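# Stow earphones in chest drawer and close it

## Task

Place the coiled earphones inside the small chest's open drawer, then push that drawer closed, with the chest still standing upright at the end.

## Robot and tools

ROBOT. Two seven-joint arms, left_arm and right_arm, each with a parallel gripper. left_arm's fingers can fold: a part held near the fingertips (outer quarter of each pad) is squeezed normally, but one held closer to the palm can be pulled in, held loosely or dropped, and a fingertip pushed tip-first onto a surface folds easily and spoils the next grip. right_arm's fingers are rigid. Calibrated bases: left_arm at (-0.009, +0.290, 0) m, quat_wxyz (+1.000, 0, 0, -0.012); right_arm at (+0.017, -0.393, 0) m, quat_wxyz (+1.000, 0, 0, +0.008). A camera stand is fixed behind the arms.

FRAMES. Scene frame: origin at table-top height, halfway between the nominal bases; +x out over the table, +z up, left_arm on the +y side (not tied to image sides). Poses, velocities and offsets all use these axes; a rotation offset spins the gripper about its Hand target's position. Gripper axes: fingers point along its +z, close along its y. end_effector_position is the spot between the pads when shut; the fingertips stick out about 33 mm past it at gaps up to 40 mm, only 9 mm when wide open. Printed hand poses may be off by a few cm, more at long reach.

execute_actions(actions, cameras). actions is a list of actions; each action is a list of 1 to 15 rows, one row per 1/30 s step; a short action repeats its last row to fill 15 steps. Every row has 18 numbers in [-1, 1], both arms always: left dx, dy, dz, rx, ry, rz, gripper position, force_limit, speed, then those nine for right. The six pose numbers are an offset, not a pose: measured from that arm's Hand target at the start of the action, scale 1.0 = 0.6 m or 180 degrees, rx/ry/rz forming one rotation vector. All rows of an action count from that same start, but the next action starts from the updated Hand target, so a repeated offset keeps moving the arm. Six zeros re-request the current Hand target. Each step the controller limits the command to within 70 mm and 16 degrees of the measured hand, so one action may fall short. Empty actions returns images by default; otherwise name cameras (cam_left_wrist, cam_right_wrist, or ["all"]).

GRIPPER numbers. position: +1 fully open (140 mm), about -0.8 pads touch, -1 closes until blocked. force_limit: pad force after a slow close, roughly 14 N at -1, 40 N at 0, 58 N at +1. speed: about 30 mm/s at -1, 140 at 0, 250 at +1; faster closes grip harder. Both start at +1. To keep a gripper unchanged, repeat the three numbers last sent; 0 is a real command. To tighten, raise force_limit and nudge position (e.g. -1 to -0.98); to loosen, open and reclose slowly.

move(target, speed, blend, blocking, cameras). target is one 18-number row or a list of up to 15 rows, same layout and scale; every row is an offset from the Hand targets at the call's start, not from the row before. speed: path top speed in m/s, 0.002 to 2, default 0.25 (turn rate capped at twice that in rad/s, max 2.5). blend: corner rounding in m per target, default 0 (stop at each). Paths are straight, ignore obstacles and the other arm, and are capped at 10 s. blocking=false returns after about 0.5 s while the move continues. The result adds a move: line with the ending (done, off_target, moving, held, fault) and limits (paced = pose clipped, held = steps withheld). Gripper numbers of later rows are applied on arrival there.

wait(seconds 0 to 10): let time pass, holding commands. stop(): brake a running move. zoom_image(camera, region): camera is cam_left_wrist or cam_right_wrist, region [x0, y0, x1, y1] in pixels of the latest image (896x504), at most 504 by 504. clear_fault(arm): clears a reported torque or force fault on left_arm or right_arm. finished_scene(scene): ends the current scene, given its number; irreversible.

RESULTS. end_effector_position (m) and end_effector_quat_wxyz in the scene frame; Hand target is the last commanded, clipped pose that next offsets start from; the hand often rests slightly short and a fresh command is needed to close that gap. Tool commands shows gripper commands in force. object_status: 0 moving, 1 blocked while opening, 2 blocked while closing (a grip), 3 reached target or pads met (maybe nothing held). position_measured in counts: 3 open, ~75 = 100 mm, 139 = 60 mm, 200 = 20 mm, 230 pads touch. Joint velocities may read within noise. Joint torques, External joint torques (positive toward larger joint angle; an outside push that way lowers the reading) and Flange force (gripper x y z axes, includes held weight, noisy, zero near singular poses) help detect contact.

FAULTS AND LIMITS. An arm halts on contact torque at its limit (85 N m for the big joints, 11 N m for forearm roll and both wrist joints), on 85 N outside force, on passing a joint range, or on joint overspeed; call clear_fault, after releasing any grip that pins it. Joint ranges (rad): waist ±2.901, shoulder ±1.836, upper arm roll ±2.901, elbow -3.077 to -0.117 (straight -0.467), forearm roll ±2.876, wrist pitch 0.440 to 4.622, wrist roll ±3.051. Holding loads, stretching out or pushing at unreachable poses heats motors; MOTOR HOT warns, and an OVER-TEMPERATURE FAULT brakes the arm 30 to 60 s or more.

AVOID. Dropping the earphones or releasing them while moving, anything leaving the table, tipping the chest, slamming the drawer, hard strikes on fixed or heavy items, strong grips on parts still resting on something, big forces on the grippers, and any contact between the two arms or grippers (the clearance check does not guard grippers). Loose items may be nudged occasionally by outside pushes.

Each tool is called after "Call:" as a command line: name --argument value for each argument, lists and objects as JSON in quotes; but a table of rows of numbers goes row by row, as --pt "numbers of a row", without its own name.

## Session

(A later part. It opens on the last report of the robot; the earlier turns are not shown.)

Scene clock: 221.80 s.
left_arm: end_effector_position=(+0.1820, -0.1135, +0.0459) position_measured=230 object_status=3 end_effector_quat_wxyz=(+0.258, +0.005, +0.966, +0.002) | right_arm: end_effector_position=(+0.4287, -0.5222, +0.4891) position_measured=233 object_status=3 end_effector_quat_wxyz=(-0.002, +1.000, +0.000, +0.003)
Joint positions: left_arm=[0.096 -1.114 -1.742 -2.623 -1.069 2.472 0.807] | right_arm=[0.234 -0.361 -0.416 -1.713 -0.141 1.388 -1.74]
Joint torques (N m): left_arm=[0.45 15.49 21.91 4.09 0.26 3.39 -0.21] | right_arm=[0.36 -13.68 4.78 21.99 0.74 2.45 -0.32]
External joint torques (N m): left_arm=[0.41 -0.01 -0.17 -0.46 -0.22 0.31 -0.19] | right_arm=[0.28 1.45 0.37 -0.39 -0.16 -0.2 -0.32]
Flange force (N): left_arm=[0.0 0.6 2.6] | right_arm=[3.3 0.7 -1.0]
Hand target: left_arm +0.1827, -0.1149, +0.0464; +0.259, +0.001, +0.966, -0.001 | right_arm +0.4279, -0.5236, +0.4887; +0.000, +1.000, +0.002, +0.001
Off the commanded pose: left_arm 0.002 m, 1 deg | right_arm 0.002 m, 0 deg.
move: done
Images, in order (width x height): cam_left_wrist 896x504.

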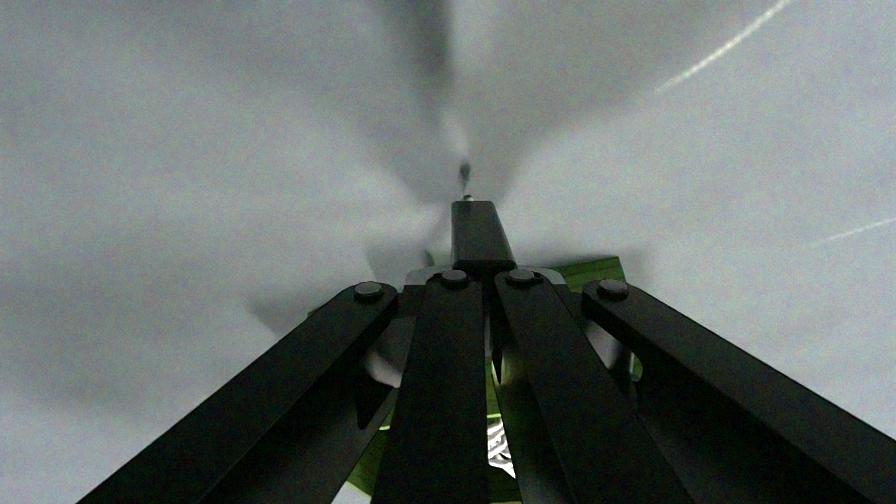

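Call:
move --pt "0 0.003 0 0 0 0 -0.47 -1 0 0 0 0 0 0 0 -1 -1 0" --pt "0.008 0.003 -0.022 0 0 0 -0.47 -1 0 0 0 0 0 0 0 -1 -1 0" --pt "0.008 0.003 -0.022 0 0 0 -1 -1 -1 0 0 0 0 0 0 -1 -1 0" --speed 0.05 --cameras '["cam_left_wrist"]'

Scene clock: 227.87 s.
left_arm: end_effector_position=(+0.1877, -0.1119, +0.0333) position_measured=218 object_status=0 end_effector_quat_wxyz=(+0.260, -0.001, +0.966, +0.000) | right_arm: end_effector_position=(+0.4287, -0.5222, +0.4891) position_measured=233 object_status=3 end_effector_quat_wxyz=(-0.002, +1.000, +0.000, +0.003)
Joint positions: left_arm=[0.133 -1.11 -1.789 -2.619 -1.105 2.509 0.813] | right_arm=[0.234 -0.361 -0.416 -1.713 -0.141 1.388 -1.74]
Joint torques (N m): left_arm=[0.46 17.37 21.8 3.28 0.58 3.42 0.19] | right_arm=[0.31 -13.67 4.83 21.98 0.73 2.46 -0.24]
External joint torques (N m): left_arm=[0.47 1.36 -0.15 -0.63 0.15 0.33 0.21] | right_arm=[0.26 1.43 0.46 -0.35 -0.17 -0.18 -0.24]
Flange force (N): left_arm=[-1.8 2.2 2.8] | right_arm=[3.2 0.4 -1.0]
Hand target: left_arm +0.1875, -0.1131, +0.0332; +0.259, +0.001, +0.966, -0.001 | right_arm +0.4279, -0.5236, +0.4887; +0.000, +1.000, +0.002, +0.001
Off the commanded pose: left_arm 0.001 m, 0 deg | right_arm 0.002 m, 0 deg.
move: done
Images, in order (width x height): cam_left_wrist 896x504.

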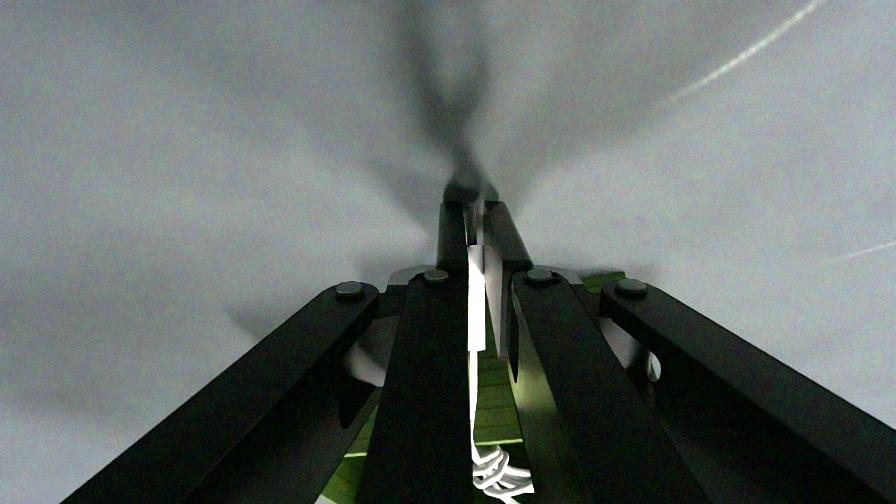

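Call:
wait --seconds 1

Call:
move --target '[0,0,0.07,0,0,0,-1,-1,-1, 0,0,0,0,0,0,-1,-1,0]' --speed 0.06 --cameras '["cam_left_wrist"]'

Scene clock: 231.27 s.
left_arm: end_effector_position=(+0.1877, -0.1119, +0.0333) position_measured=218 object_status=2 end_effector_quat_wxyz=(+0.260, -0.001, +0.966, +0.000) | right_arm: end_effector_position=(+0.4287, -0.5222, +0.4891) position_measured=233 object_status=3 end_effector_quat_wxyz=(-0.002, +1.000, +0.000, +0.003)
Joint positions: left_arm=[0.133 -1.11 -1.789 -2.619 -1.105 2.509 0.813] | right_arm=[0.234 -0.361 -0.416 -1.713 -0.141 1.388 -1.74]
Joint torques (N m): left_arm=[0.48 17.47 21.82 3.23 0.59 3.42 0.14] | right_arm=[0.31 -13.67 4.78 22 0.73 2.45 -0.31]
External joint torques (N m): left_arm=[0.45 1.4 -0.16 -0.64 0.16 0.33 0.15] | right_arm=[0.29 1.6 0.42 -0.47 -0.16 -0.21 -0.31]
Flange force (N): left_arm=[-1.6 2.3 2.6] | right_arm=[3.5 0.6 -0.9]
Hand target: left_arm +0.1875, -0.1131, +0.0332; +0.259, +0.001, +0.966, -0.001 | right_arm +0.4279, -0.5236, +0.4887; +0.000, +1.000, +0.002, +0.001
Tool commands: left_gripper/position=-1.0 left_gripper/force_limit=-1.0 left_gripper/speed=-1.0 right_gripper/position=-1.0 right_gripper/force_limit=-1.0 right_gripper/speed=+0.0
Off the commanded pose: left_arm 0.001 m, 0 deg | right_arm 0.002 m, 0 deg.
wait: 1.00 s; at rest from the start

Scene clock: 232.63 s.
left_arm: end_effector_position=(+0.1873, -0.1144, +0.0749) position_measured=218 object_status=2 end_effector_quat_wxyz=(+0.258, +0.003, +0.966, -0.002) | right_arm: end_effector_position=(+0.4287, -0.5222, +0.4891) position_measured=233 object_status=3 end_effector_quat_wxyz=(-0.002, +1.000, +0.000, +0.003)
Joint positions: left_arm=[0.061 -1.114 -1.647 -2.633 -1.014 2.43 0.812] | right_arm=[0.234 -0.361 -0.416 -1.713 -0.141 1.388 -1.74]
Joint velocities: left_arm=[-0.001 0 0 0 -0.001 -0.004 -0.001] | right_arm=[within noise]
Joint torques (N m): left_arm=[-0.74 14.22 22.81 4.62 1.23 2.78 -0.25] | right_arm=[0.33 -13.64 4.81 21.97 0.73 2.47 -0.32]
External joint torques (N m): left_arm=[-0.62 -0.11 0.77 -1.55 0.67 -0.32 -0.24] | right_arm=[0.16 1.37 0.28 -0.38 -0.18 -0.19 -0.32]
Flange force (N): left_arm=[0.9 6.0 -7.6] | right_arm=[3.1 0.8 -0.9]
Hand target: left_arm +0.1875, -0.1131, +0.0752; +0.259, +0.001, +0.966, -0.001 | right_arm +0.4279, -0.5236, +0.4887; +0.000, +1.000, +0.002, +0.001
Off the commanded pose: left_arm 0.001 m, 0 deg | right_arm 0.002 m, 0 deg.
move: done
Images, in order (width x height): cam_left_wrist 896x504.

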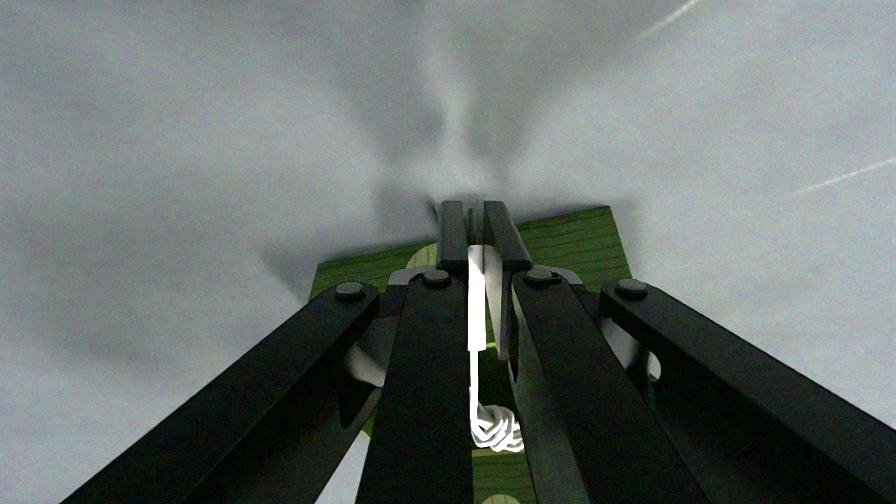

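Call:
move --pt "0.02 0.0 0.11 0 0 0 -1 -1 -1 0 0 0 0 0 0 -1 -1 0" --pt "0.155 0.01 0.11 0 0 0 -1 -1 -1 0 0 0 0 0 0 -1 -1 0" --pt "0.155 0.01 0.02 0 0 0 -1 -1 -1 0 0 0 0 0 0 -1 -1 0" --speed 0.1 --cameras '["all"]'

Scene clock: 240.73 s.
left_arm: end_effector_position=(+0.2801, -0.1057, +0.0868) position_measured=218 object_status=2 end_effector_quat_wxyz=(+0.259, -0.001, +0.966, +0.001) | right_arm: end_effector_position=(+0.4287, -0.5222, +0.4891) position_measured=233 object_status=3 end_effector_quat_wxyz=(-0.002, +1.000, +0.000, +0.003)
Joint positions: left_arm=[0.332 -0.971 -1.655 -2.595 -0.964 2.589 0.987] | right_arm=[0.234 -0.361 -0.416 -1.713 -0.141 1.388 -1.74]
Joint velocities: left_arm=[0.001 0 -0.001 0 0 0.004 0.003] | right_arm=[within noise]
Joint torques (N m): left_arm=[0.51 15.34 21.09 8.24 0.34 3.46 0.15] | right_arm=[0.34 -13.7 4.8 21.99 0.73 2.46 -0.26]
External joint torques (N m): left_arm=[0.44 1.35 -0.06 -0.44 -0.06 0.25 0.16] | right_arm=[0.35 1.42 0.49 -0.36 -0.16 -0.18 -0.26]
Flange force (N): left_arm=[-1.4 1.9 3.9] | right_arm=[3.2 0.3 -1.0]
Hand target: left_arm +0.2805, -0.1071, +0.0872; +0.259, +0.001, +0.966, -0.001 | right_arm +0.4279, -0.5236, +0.4887; +0.000, +1.000, +0.002, +0.001
Off the commanded pose: left_arm 0.001 m, 0 deg | right_arm 0.002 m, 0 deg.
move: done

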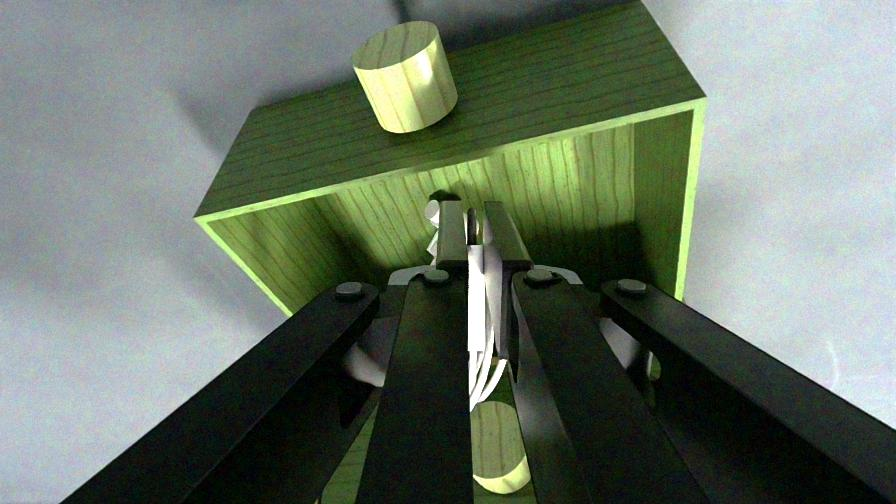

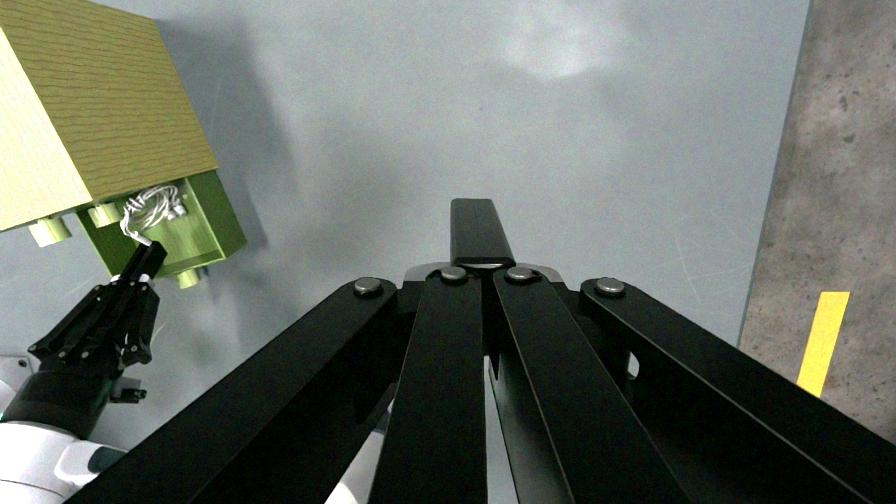

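Call:
move --pt "0 0 -0.035 0 0 0 -1 -1 -1 0 0 0 0 0 0 -1 -1 0" --pt "0 0 -0.035 0 0 0 -0.6 -1 -1 0 0 0 0 0 0 -1 -1 0" --pt "-0.03 0 0.15 0 0 0 -0.6 -1 -1 0 0 0 0 0 0 -1 -1 0" --pt "-0.25 -0.025 0.25 0 0 0 -1 -1 0 0 0 0 0 0 0 -1 -1 0" --speed '[0.08,0.1,0.1,0.25]' --cameras '["all"]'

Scene clock: 250.40 s.
left_arm: end_effector_position=(+0.1307, -0.1220, +0.2369) position_measured=233 object_status=3 end_effector_quat_wxyz=(+0.260, +0.005, +0.966, +0.000) | right_arm: end_effector_position=(+0.4287, -0.5222, +0.4891) position_measured=233 object_status=3 end_effector_quat_wxyz=(-0.002, +1.000, +0.000, +0.003)
Joint positions: left_arm=[-0.153 -1.235 -1.193 -2.502 -0.685 1.995 0.722] | right_arm=[0.234 -0.361 -0.416 -1.713 -0.141 1.388 -1.74]
Joint torques (N m): left_arm=[0.28 13.85 23.34 11.64 1.4 2.79 -0.26] | right_arm=[0.34 -13.67 4.79 21.99 0.72 2.47 -0.3]
External joint torques (N m): left_arm=[0.26 0.6 0.42 -0.31 0.21 -0.22 -0.24] | right_arm=[0.32 1.4 0.45 -0.35 -0.17 -0.19 -0.3]
Flange force (N): left_arm=[-0.9 0.1 -0.8] | right_arm=[3.2 0.5 -1.0]
Hand target: left_arm +0.1305, -0.1221, +0.2372; +0.259, +0.001, +0.966, -0.001 | right_arm +0.4279, -0.5236, +0.4887; +0.000, +1.000, +0.002, +0.001
Off the commanded pose: left_arm 0.000 m, 0 deg | right_arm 0.002 m, 0 deg.
move: done

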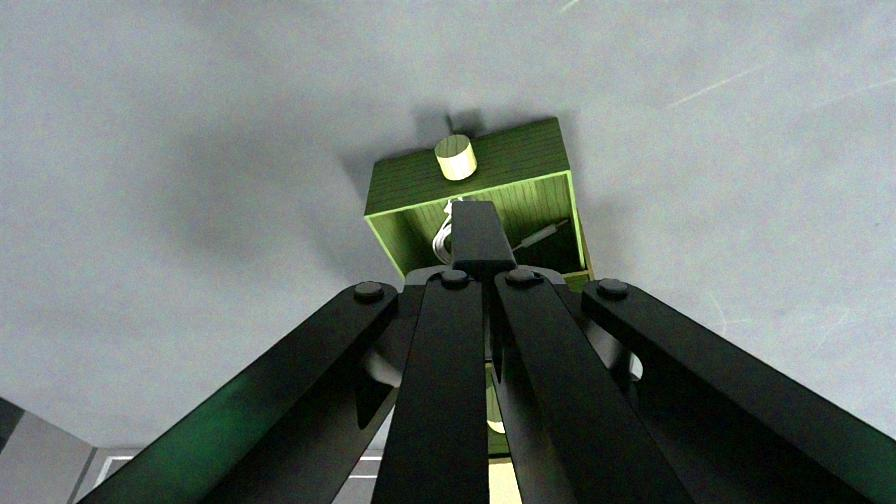

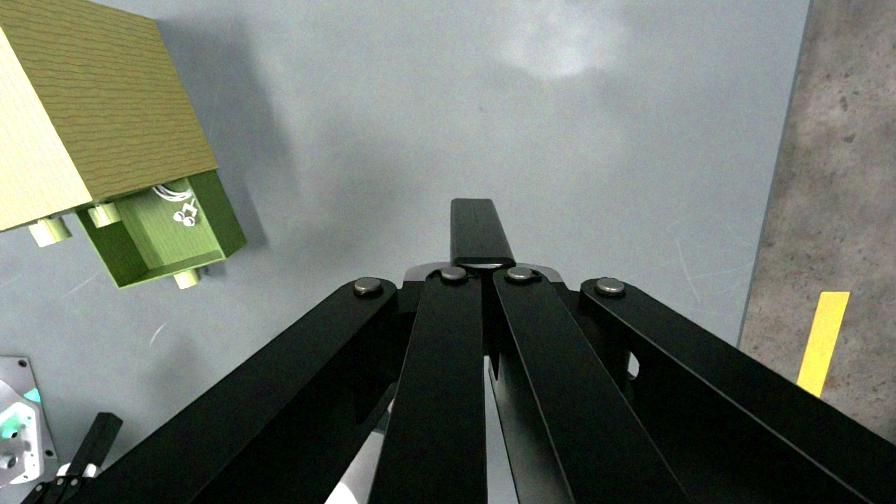

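Call:
move --pt "0.055 -0.013 -0.295 0 0 0 -1 -1 0 0 0 0 0 0 0 -1 -1 0" --pt "0.25 0.03 -0.295 0 0 0 -1 -1 0 0 0 0 0 0 0 -1 -1 0" --speed '[0.2,0.05]' --cameras '["all"]'

Scene clock: 259.77 s.
left_arm: end_effector_position=(+0.2791, -0.1021, +0.0586) position_measured=233 object_status=3 end_effector_quat_wxyz=(+0.257, -0.002, +0.966, +0.001) | right_arm: end_effector_position=(+0.4287, -0.5222, +0.4891) position_measured=233 object_status=3 end_effector_quat_wxyz=(-0.002, +1.000, +0.000, +0.003)
Joint positions: left_arm=[0.372 -1.054 -1.743 -2.582 -1.13 2.573 1.065] | right_arm=[0.234 -0.361 -0.416 -1.713 -0.141 1.388 -1.74]
Joint velocities: left_arm=[0 0 0 0 -0.001 -0.001 0.005] | right_arm=[within noise]
Joint torques (N m): left_arm=[0.55 17.07 22.58 5.82 0.63 4.22 0.16] | right_arm=[0.35 -13.69 4.81 21.98 0.73 2.46 -0.29]
External joint torques (N m): left_arm=[0.52 1.17 0.42 -0.21 0.16 0.96 0.17] | right_arm=[0.35 1.48 0.49 -0.4 -0.16 -0.19 -0.29]
Flange force (N): left_arm=[-2.2 2.3 2.9] | right_arm=[3.3 0.4 -0.9]
Hand target: left_arm +0.2805, -0.1041, +0.0602; +0.259, +0.001, +0.966, -0.001 | right_arm +0.4279, -0.5236, +0.4887; +0.000, +1.000, +0.002, +0.001
Off the commanded pose: left_arm 0.003 m, 1 deg | right_arm 0.002 m, 0 deg.
move: done

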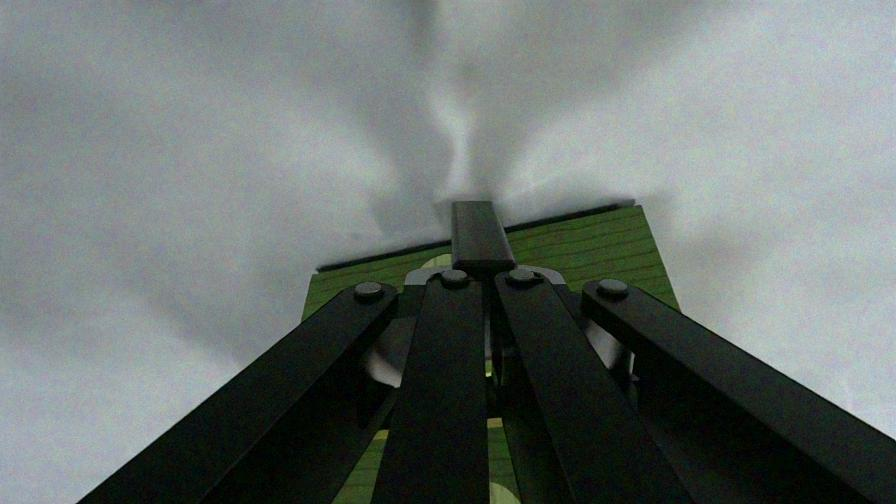

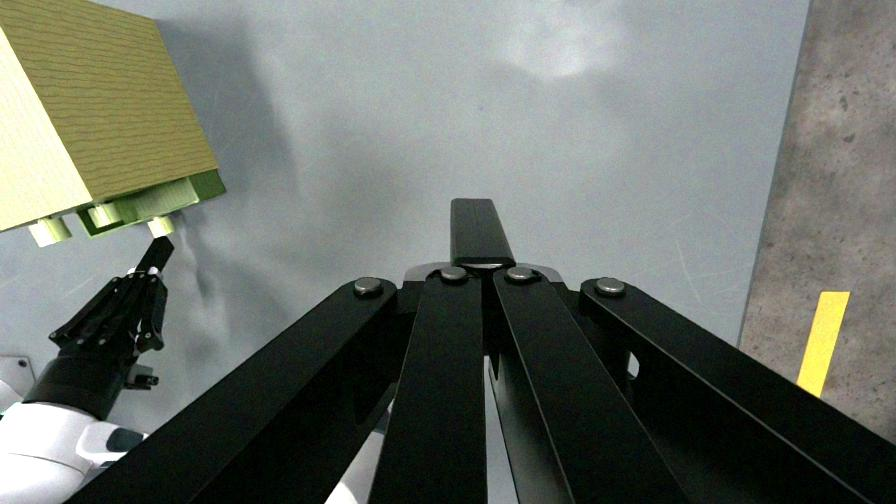

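Call:
move --target '[0.062,0.014,0,0,0,0,-1,-1,0, 0,0,0,0,0,0,-1,-1,0]' --speed 0.04 --cameras '["cam_right_wrist"]'

Scene clock: 267.13 s.
left_arm: end_effector_position=(+0.3152, -0.0931, +0.0578) position_measured=233 object_status=3 end_effector_quat_wxyz=(+0.256, -0.001, +0.967, +0.002) | right_arm: end_effector_position=(+0.4287, -0.5222, +0.4891) position_measured=233 object_status=3 end_effector_quat_wxyz=(-0.002, +1.000, +0.000, +0.003)
Joint positions: left_arm=[0.493 -1.009 -1.767 -2.559 -1.148 2.63 1.166] | right_arm=[0.234 -0.361 -0.416 -1.713 -0.141 1.388 -1.74]
Joint velocities: left_arm=[0 -0.001 0 -0.001 0 0.001 0.006] | right_arm=[within noise]
Joint torques (N m): left_arm=[1.39 17.23 22.33 7.2 0.39 4.58 0.16] | right_arm=[0.3 -13.67 4.79 21.96 0.73 2.46 -0.28]
External joint torques (N m): left_arm=[1.43 0.93 0.57 0.42 -0.07 1.29 0.17] | right_arm=[0.24 1.49 0.38 -0.44 -0.17 -0.19 -0.28]
Flange force (N): left_arm=[-4.2 0.6 7.6] | right_arm=[3.2 0.6 -0.8]
Hand target: left_arm +0.3177, -0.0957, +0.0602; +0.259, +0.001, +0.966, -0.001 | right_arm +0.4279, -0.5236, +0.4887; +0.000, +1.000, +0.002, +0.001
Off the commanded pose: left_arm 0.004 m, 1 deg | right_arm 0.002 m, 0 deg.
move: off_target (left_arm)
Images, in order (width x height): cam_right_wrist 896x504.

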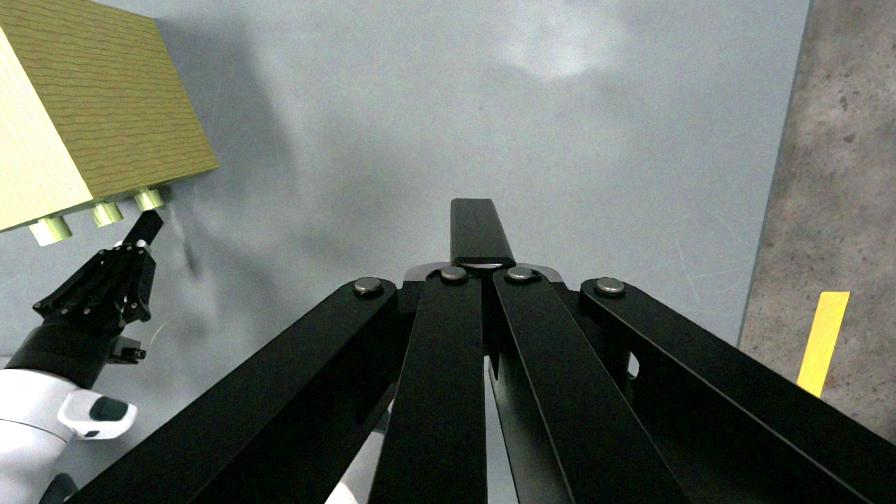

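Call:
move --pt "0.01 0.002 0 0 0 0 -1 -1 0 0 0 0 0 0 0 -1 -1 0" --pt "-0.2 -0.0 0.15 0 0 0 -1 -1 0 0 0 0 0 0 0 -1 -1 0" --speed '[0.03,0.2]' --cameras '["all"]'

Call:
zoom_image --camera "cam_right_wrist" --region '[20, 130, 240, 260]'

Scene clock: 274.20 s.
left_arm: end_effector_position=(+0.1976, -0.0958, +0.1500) position_measured=233 object_status=3 end_effector_quat_wxyz=(+0.259, +0.006, +0.966, +0.000) | right_arm: end_effector_position=(+0.4287, -0.5222, +0.4891) position_measured=233 object_status=3 end_effector_quat_wxyz=(-0.002, +1.000, +0.000, +0.003)
Joint positions: left_arm=[-0.039 -1.183 -1.393 -2.665 -0.891 2.265 0.87] | right_arm=[0.234 -0.361 -0.416 -1.713 -0.141 1.388 -1.74]
Joint velocities: left_arm=[-0.002 0.001 0 -0.001 -0.001 -0.001 -0.006] | right_arm=[within noise]
Joint torques (N m): left_arm=[0.5 11.82 21.83 8.92 1.03 2.84 -0.16] | right_arm=[0.32 -13.66 4.78 21.97 0.74 2.45 -0.29]
External joint torques (N m): left_arm=[0.55 -0.14 0.25 -0.33 0.22 -0.3 -0.14] | right_arm=[0.31 1.48 0.45 -0.4 -0.16 -0.2 -0.29]
Flange force (N): left_arm=[-0.9 -0.2 -1.1] | right_arm=[3.3 0.5 -1.0]
Hand target: left_arm +0.1977, -0.0957, +0.1502; +0.259, +0.001, +0.966, -0.001 | right_arm +0.4279, -0.5236, +0.4887; +0.000, +1.000, +0.002, +0.001
Off the commanded pose: left_arm 0.000 m, 1 deg | right_arm 0.002 m, 0 deg.
move: done

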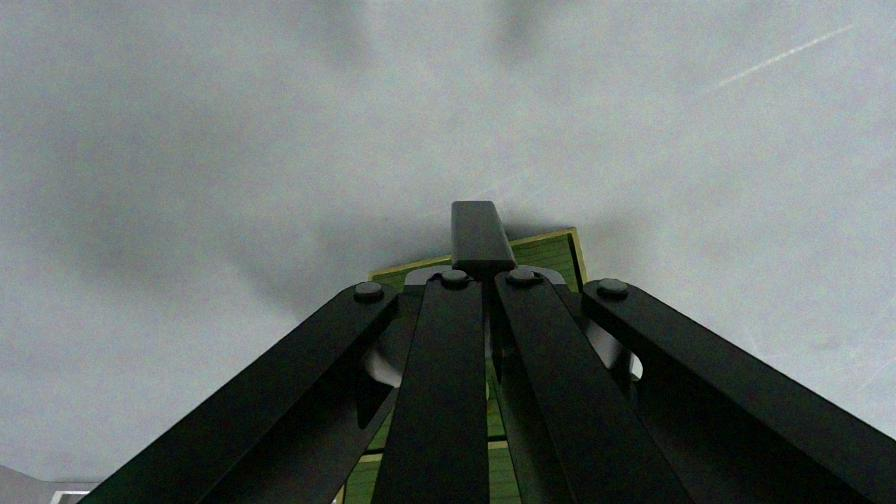

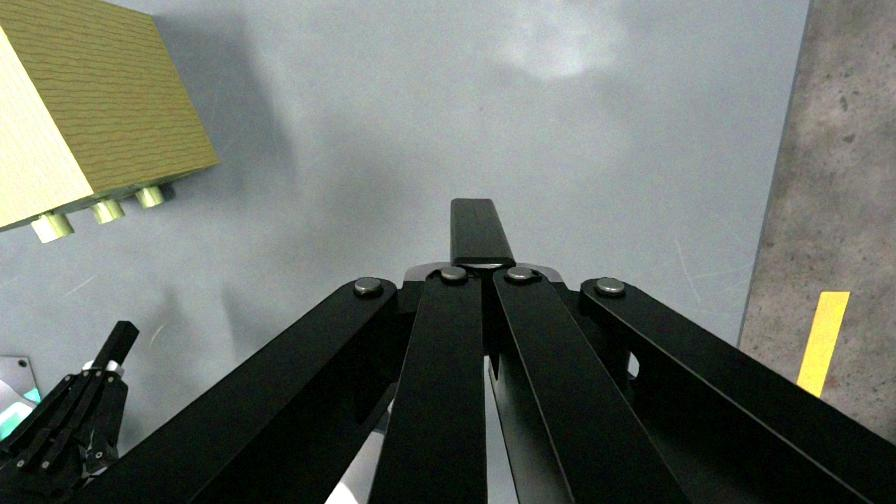

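Scaled by 2.291 from the camera's 896x504 image, which has a finer 1280x720 frame.

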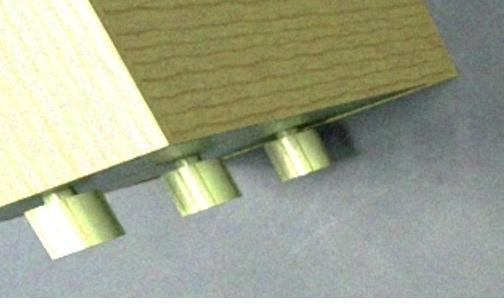

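Shut, with the knobs aligned.

Call:
finished_scene --scene 1

The scene is finished: the task was done.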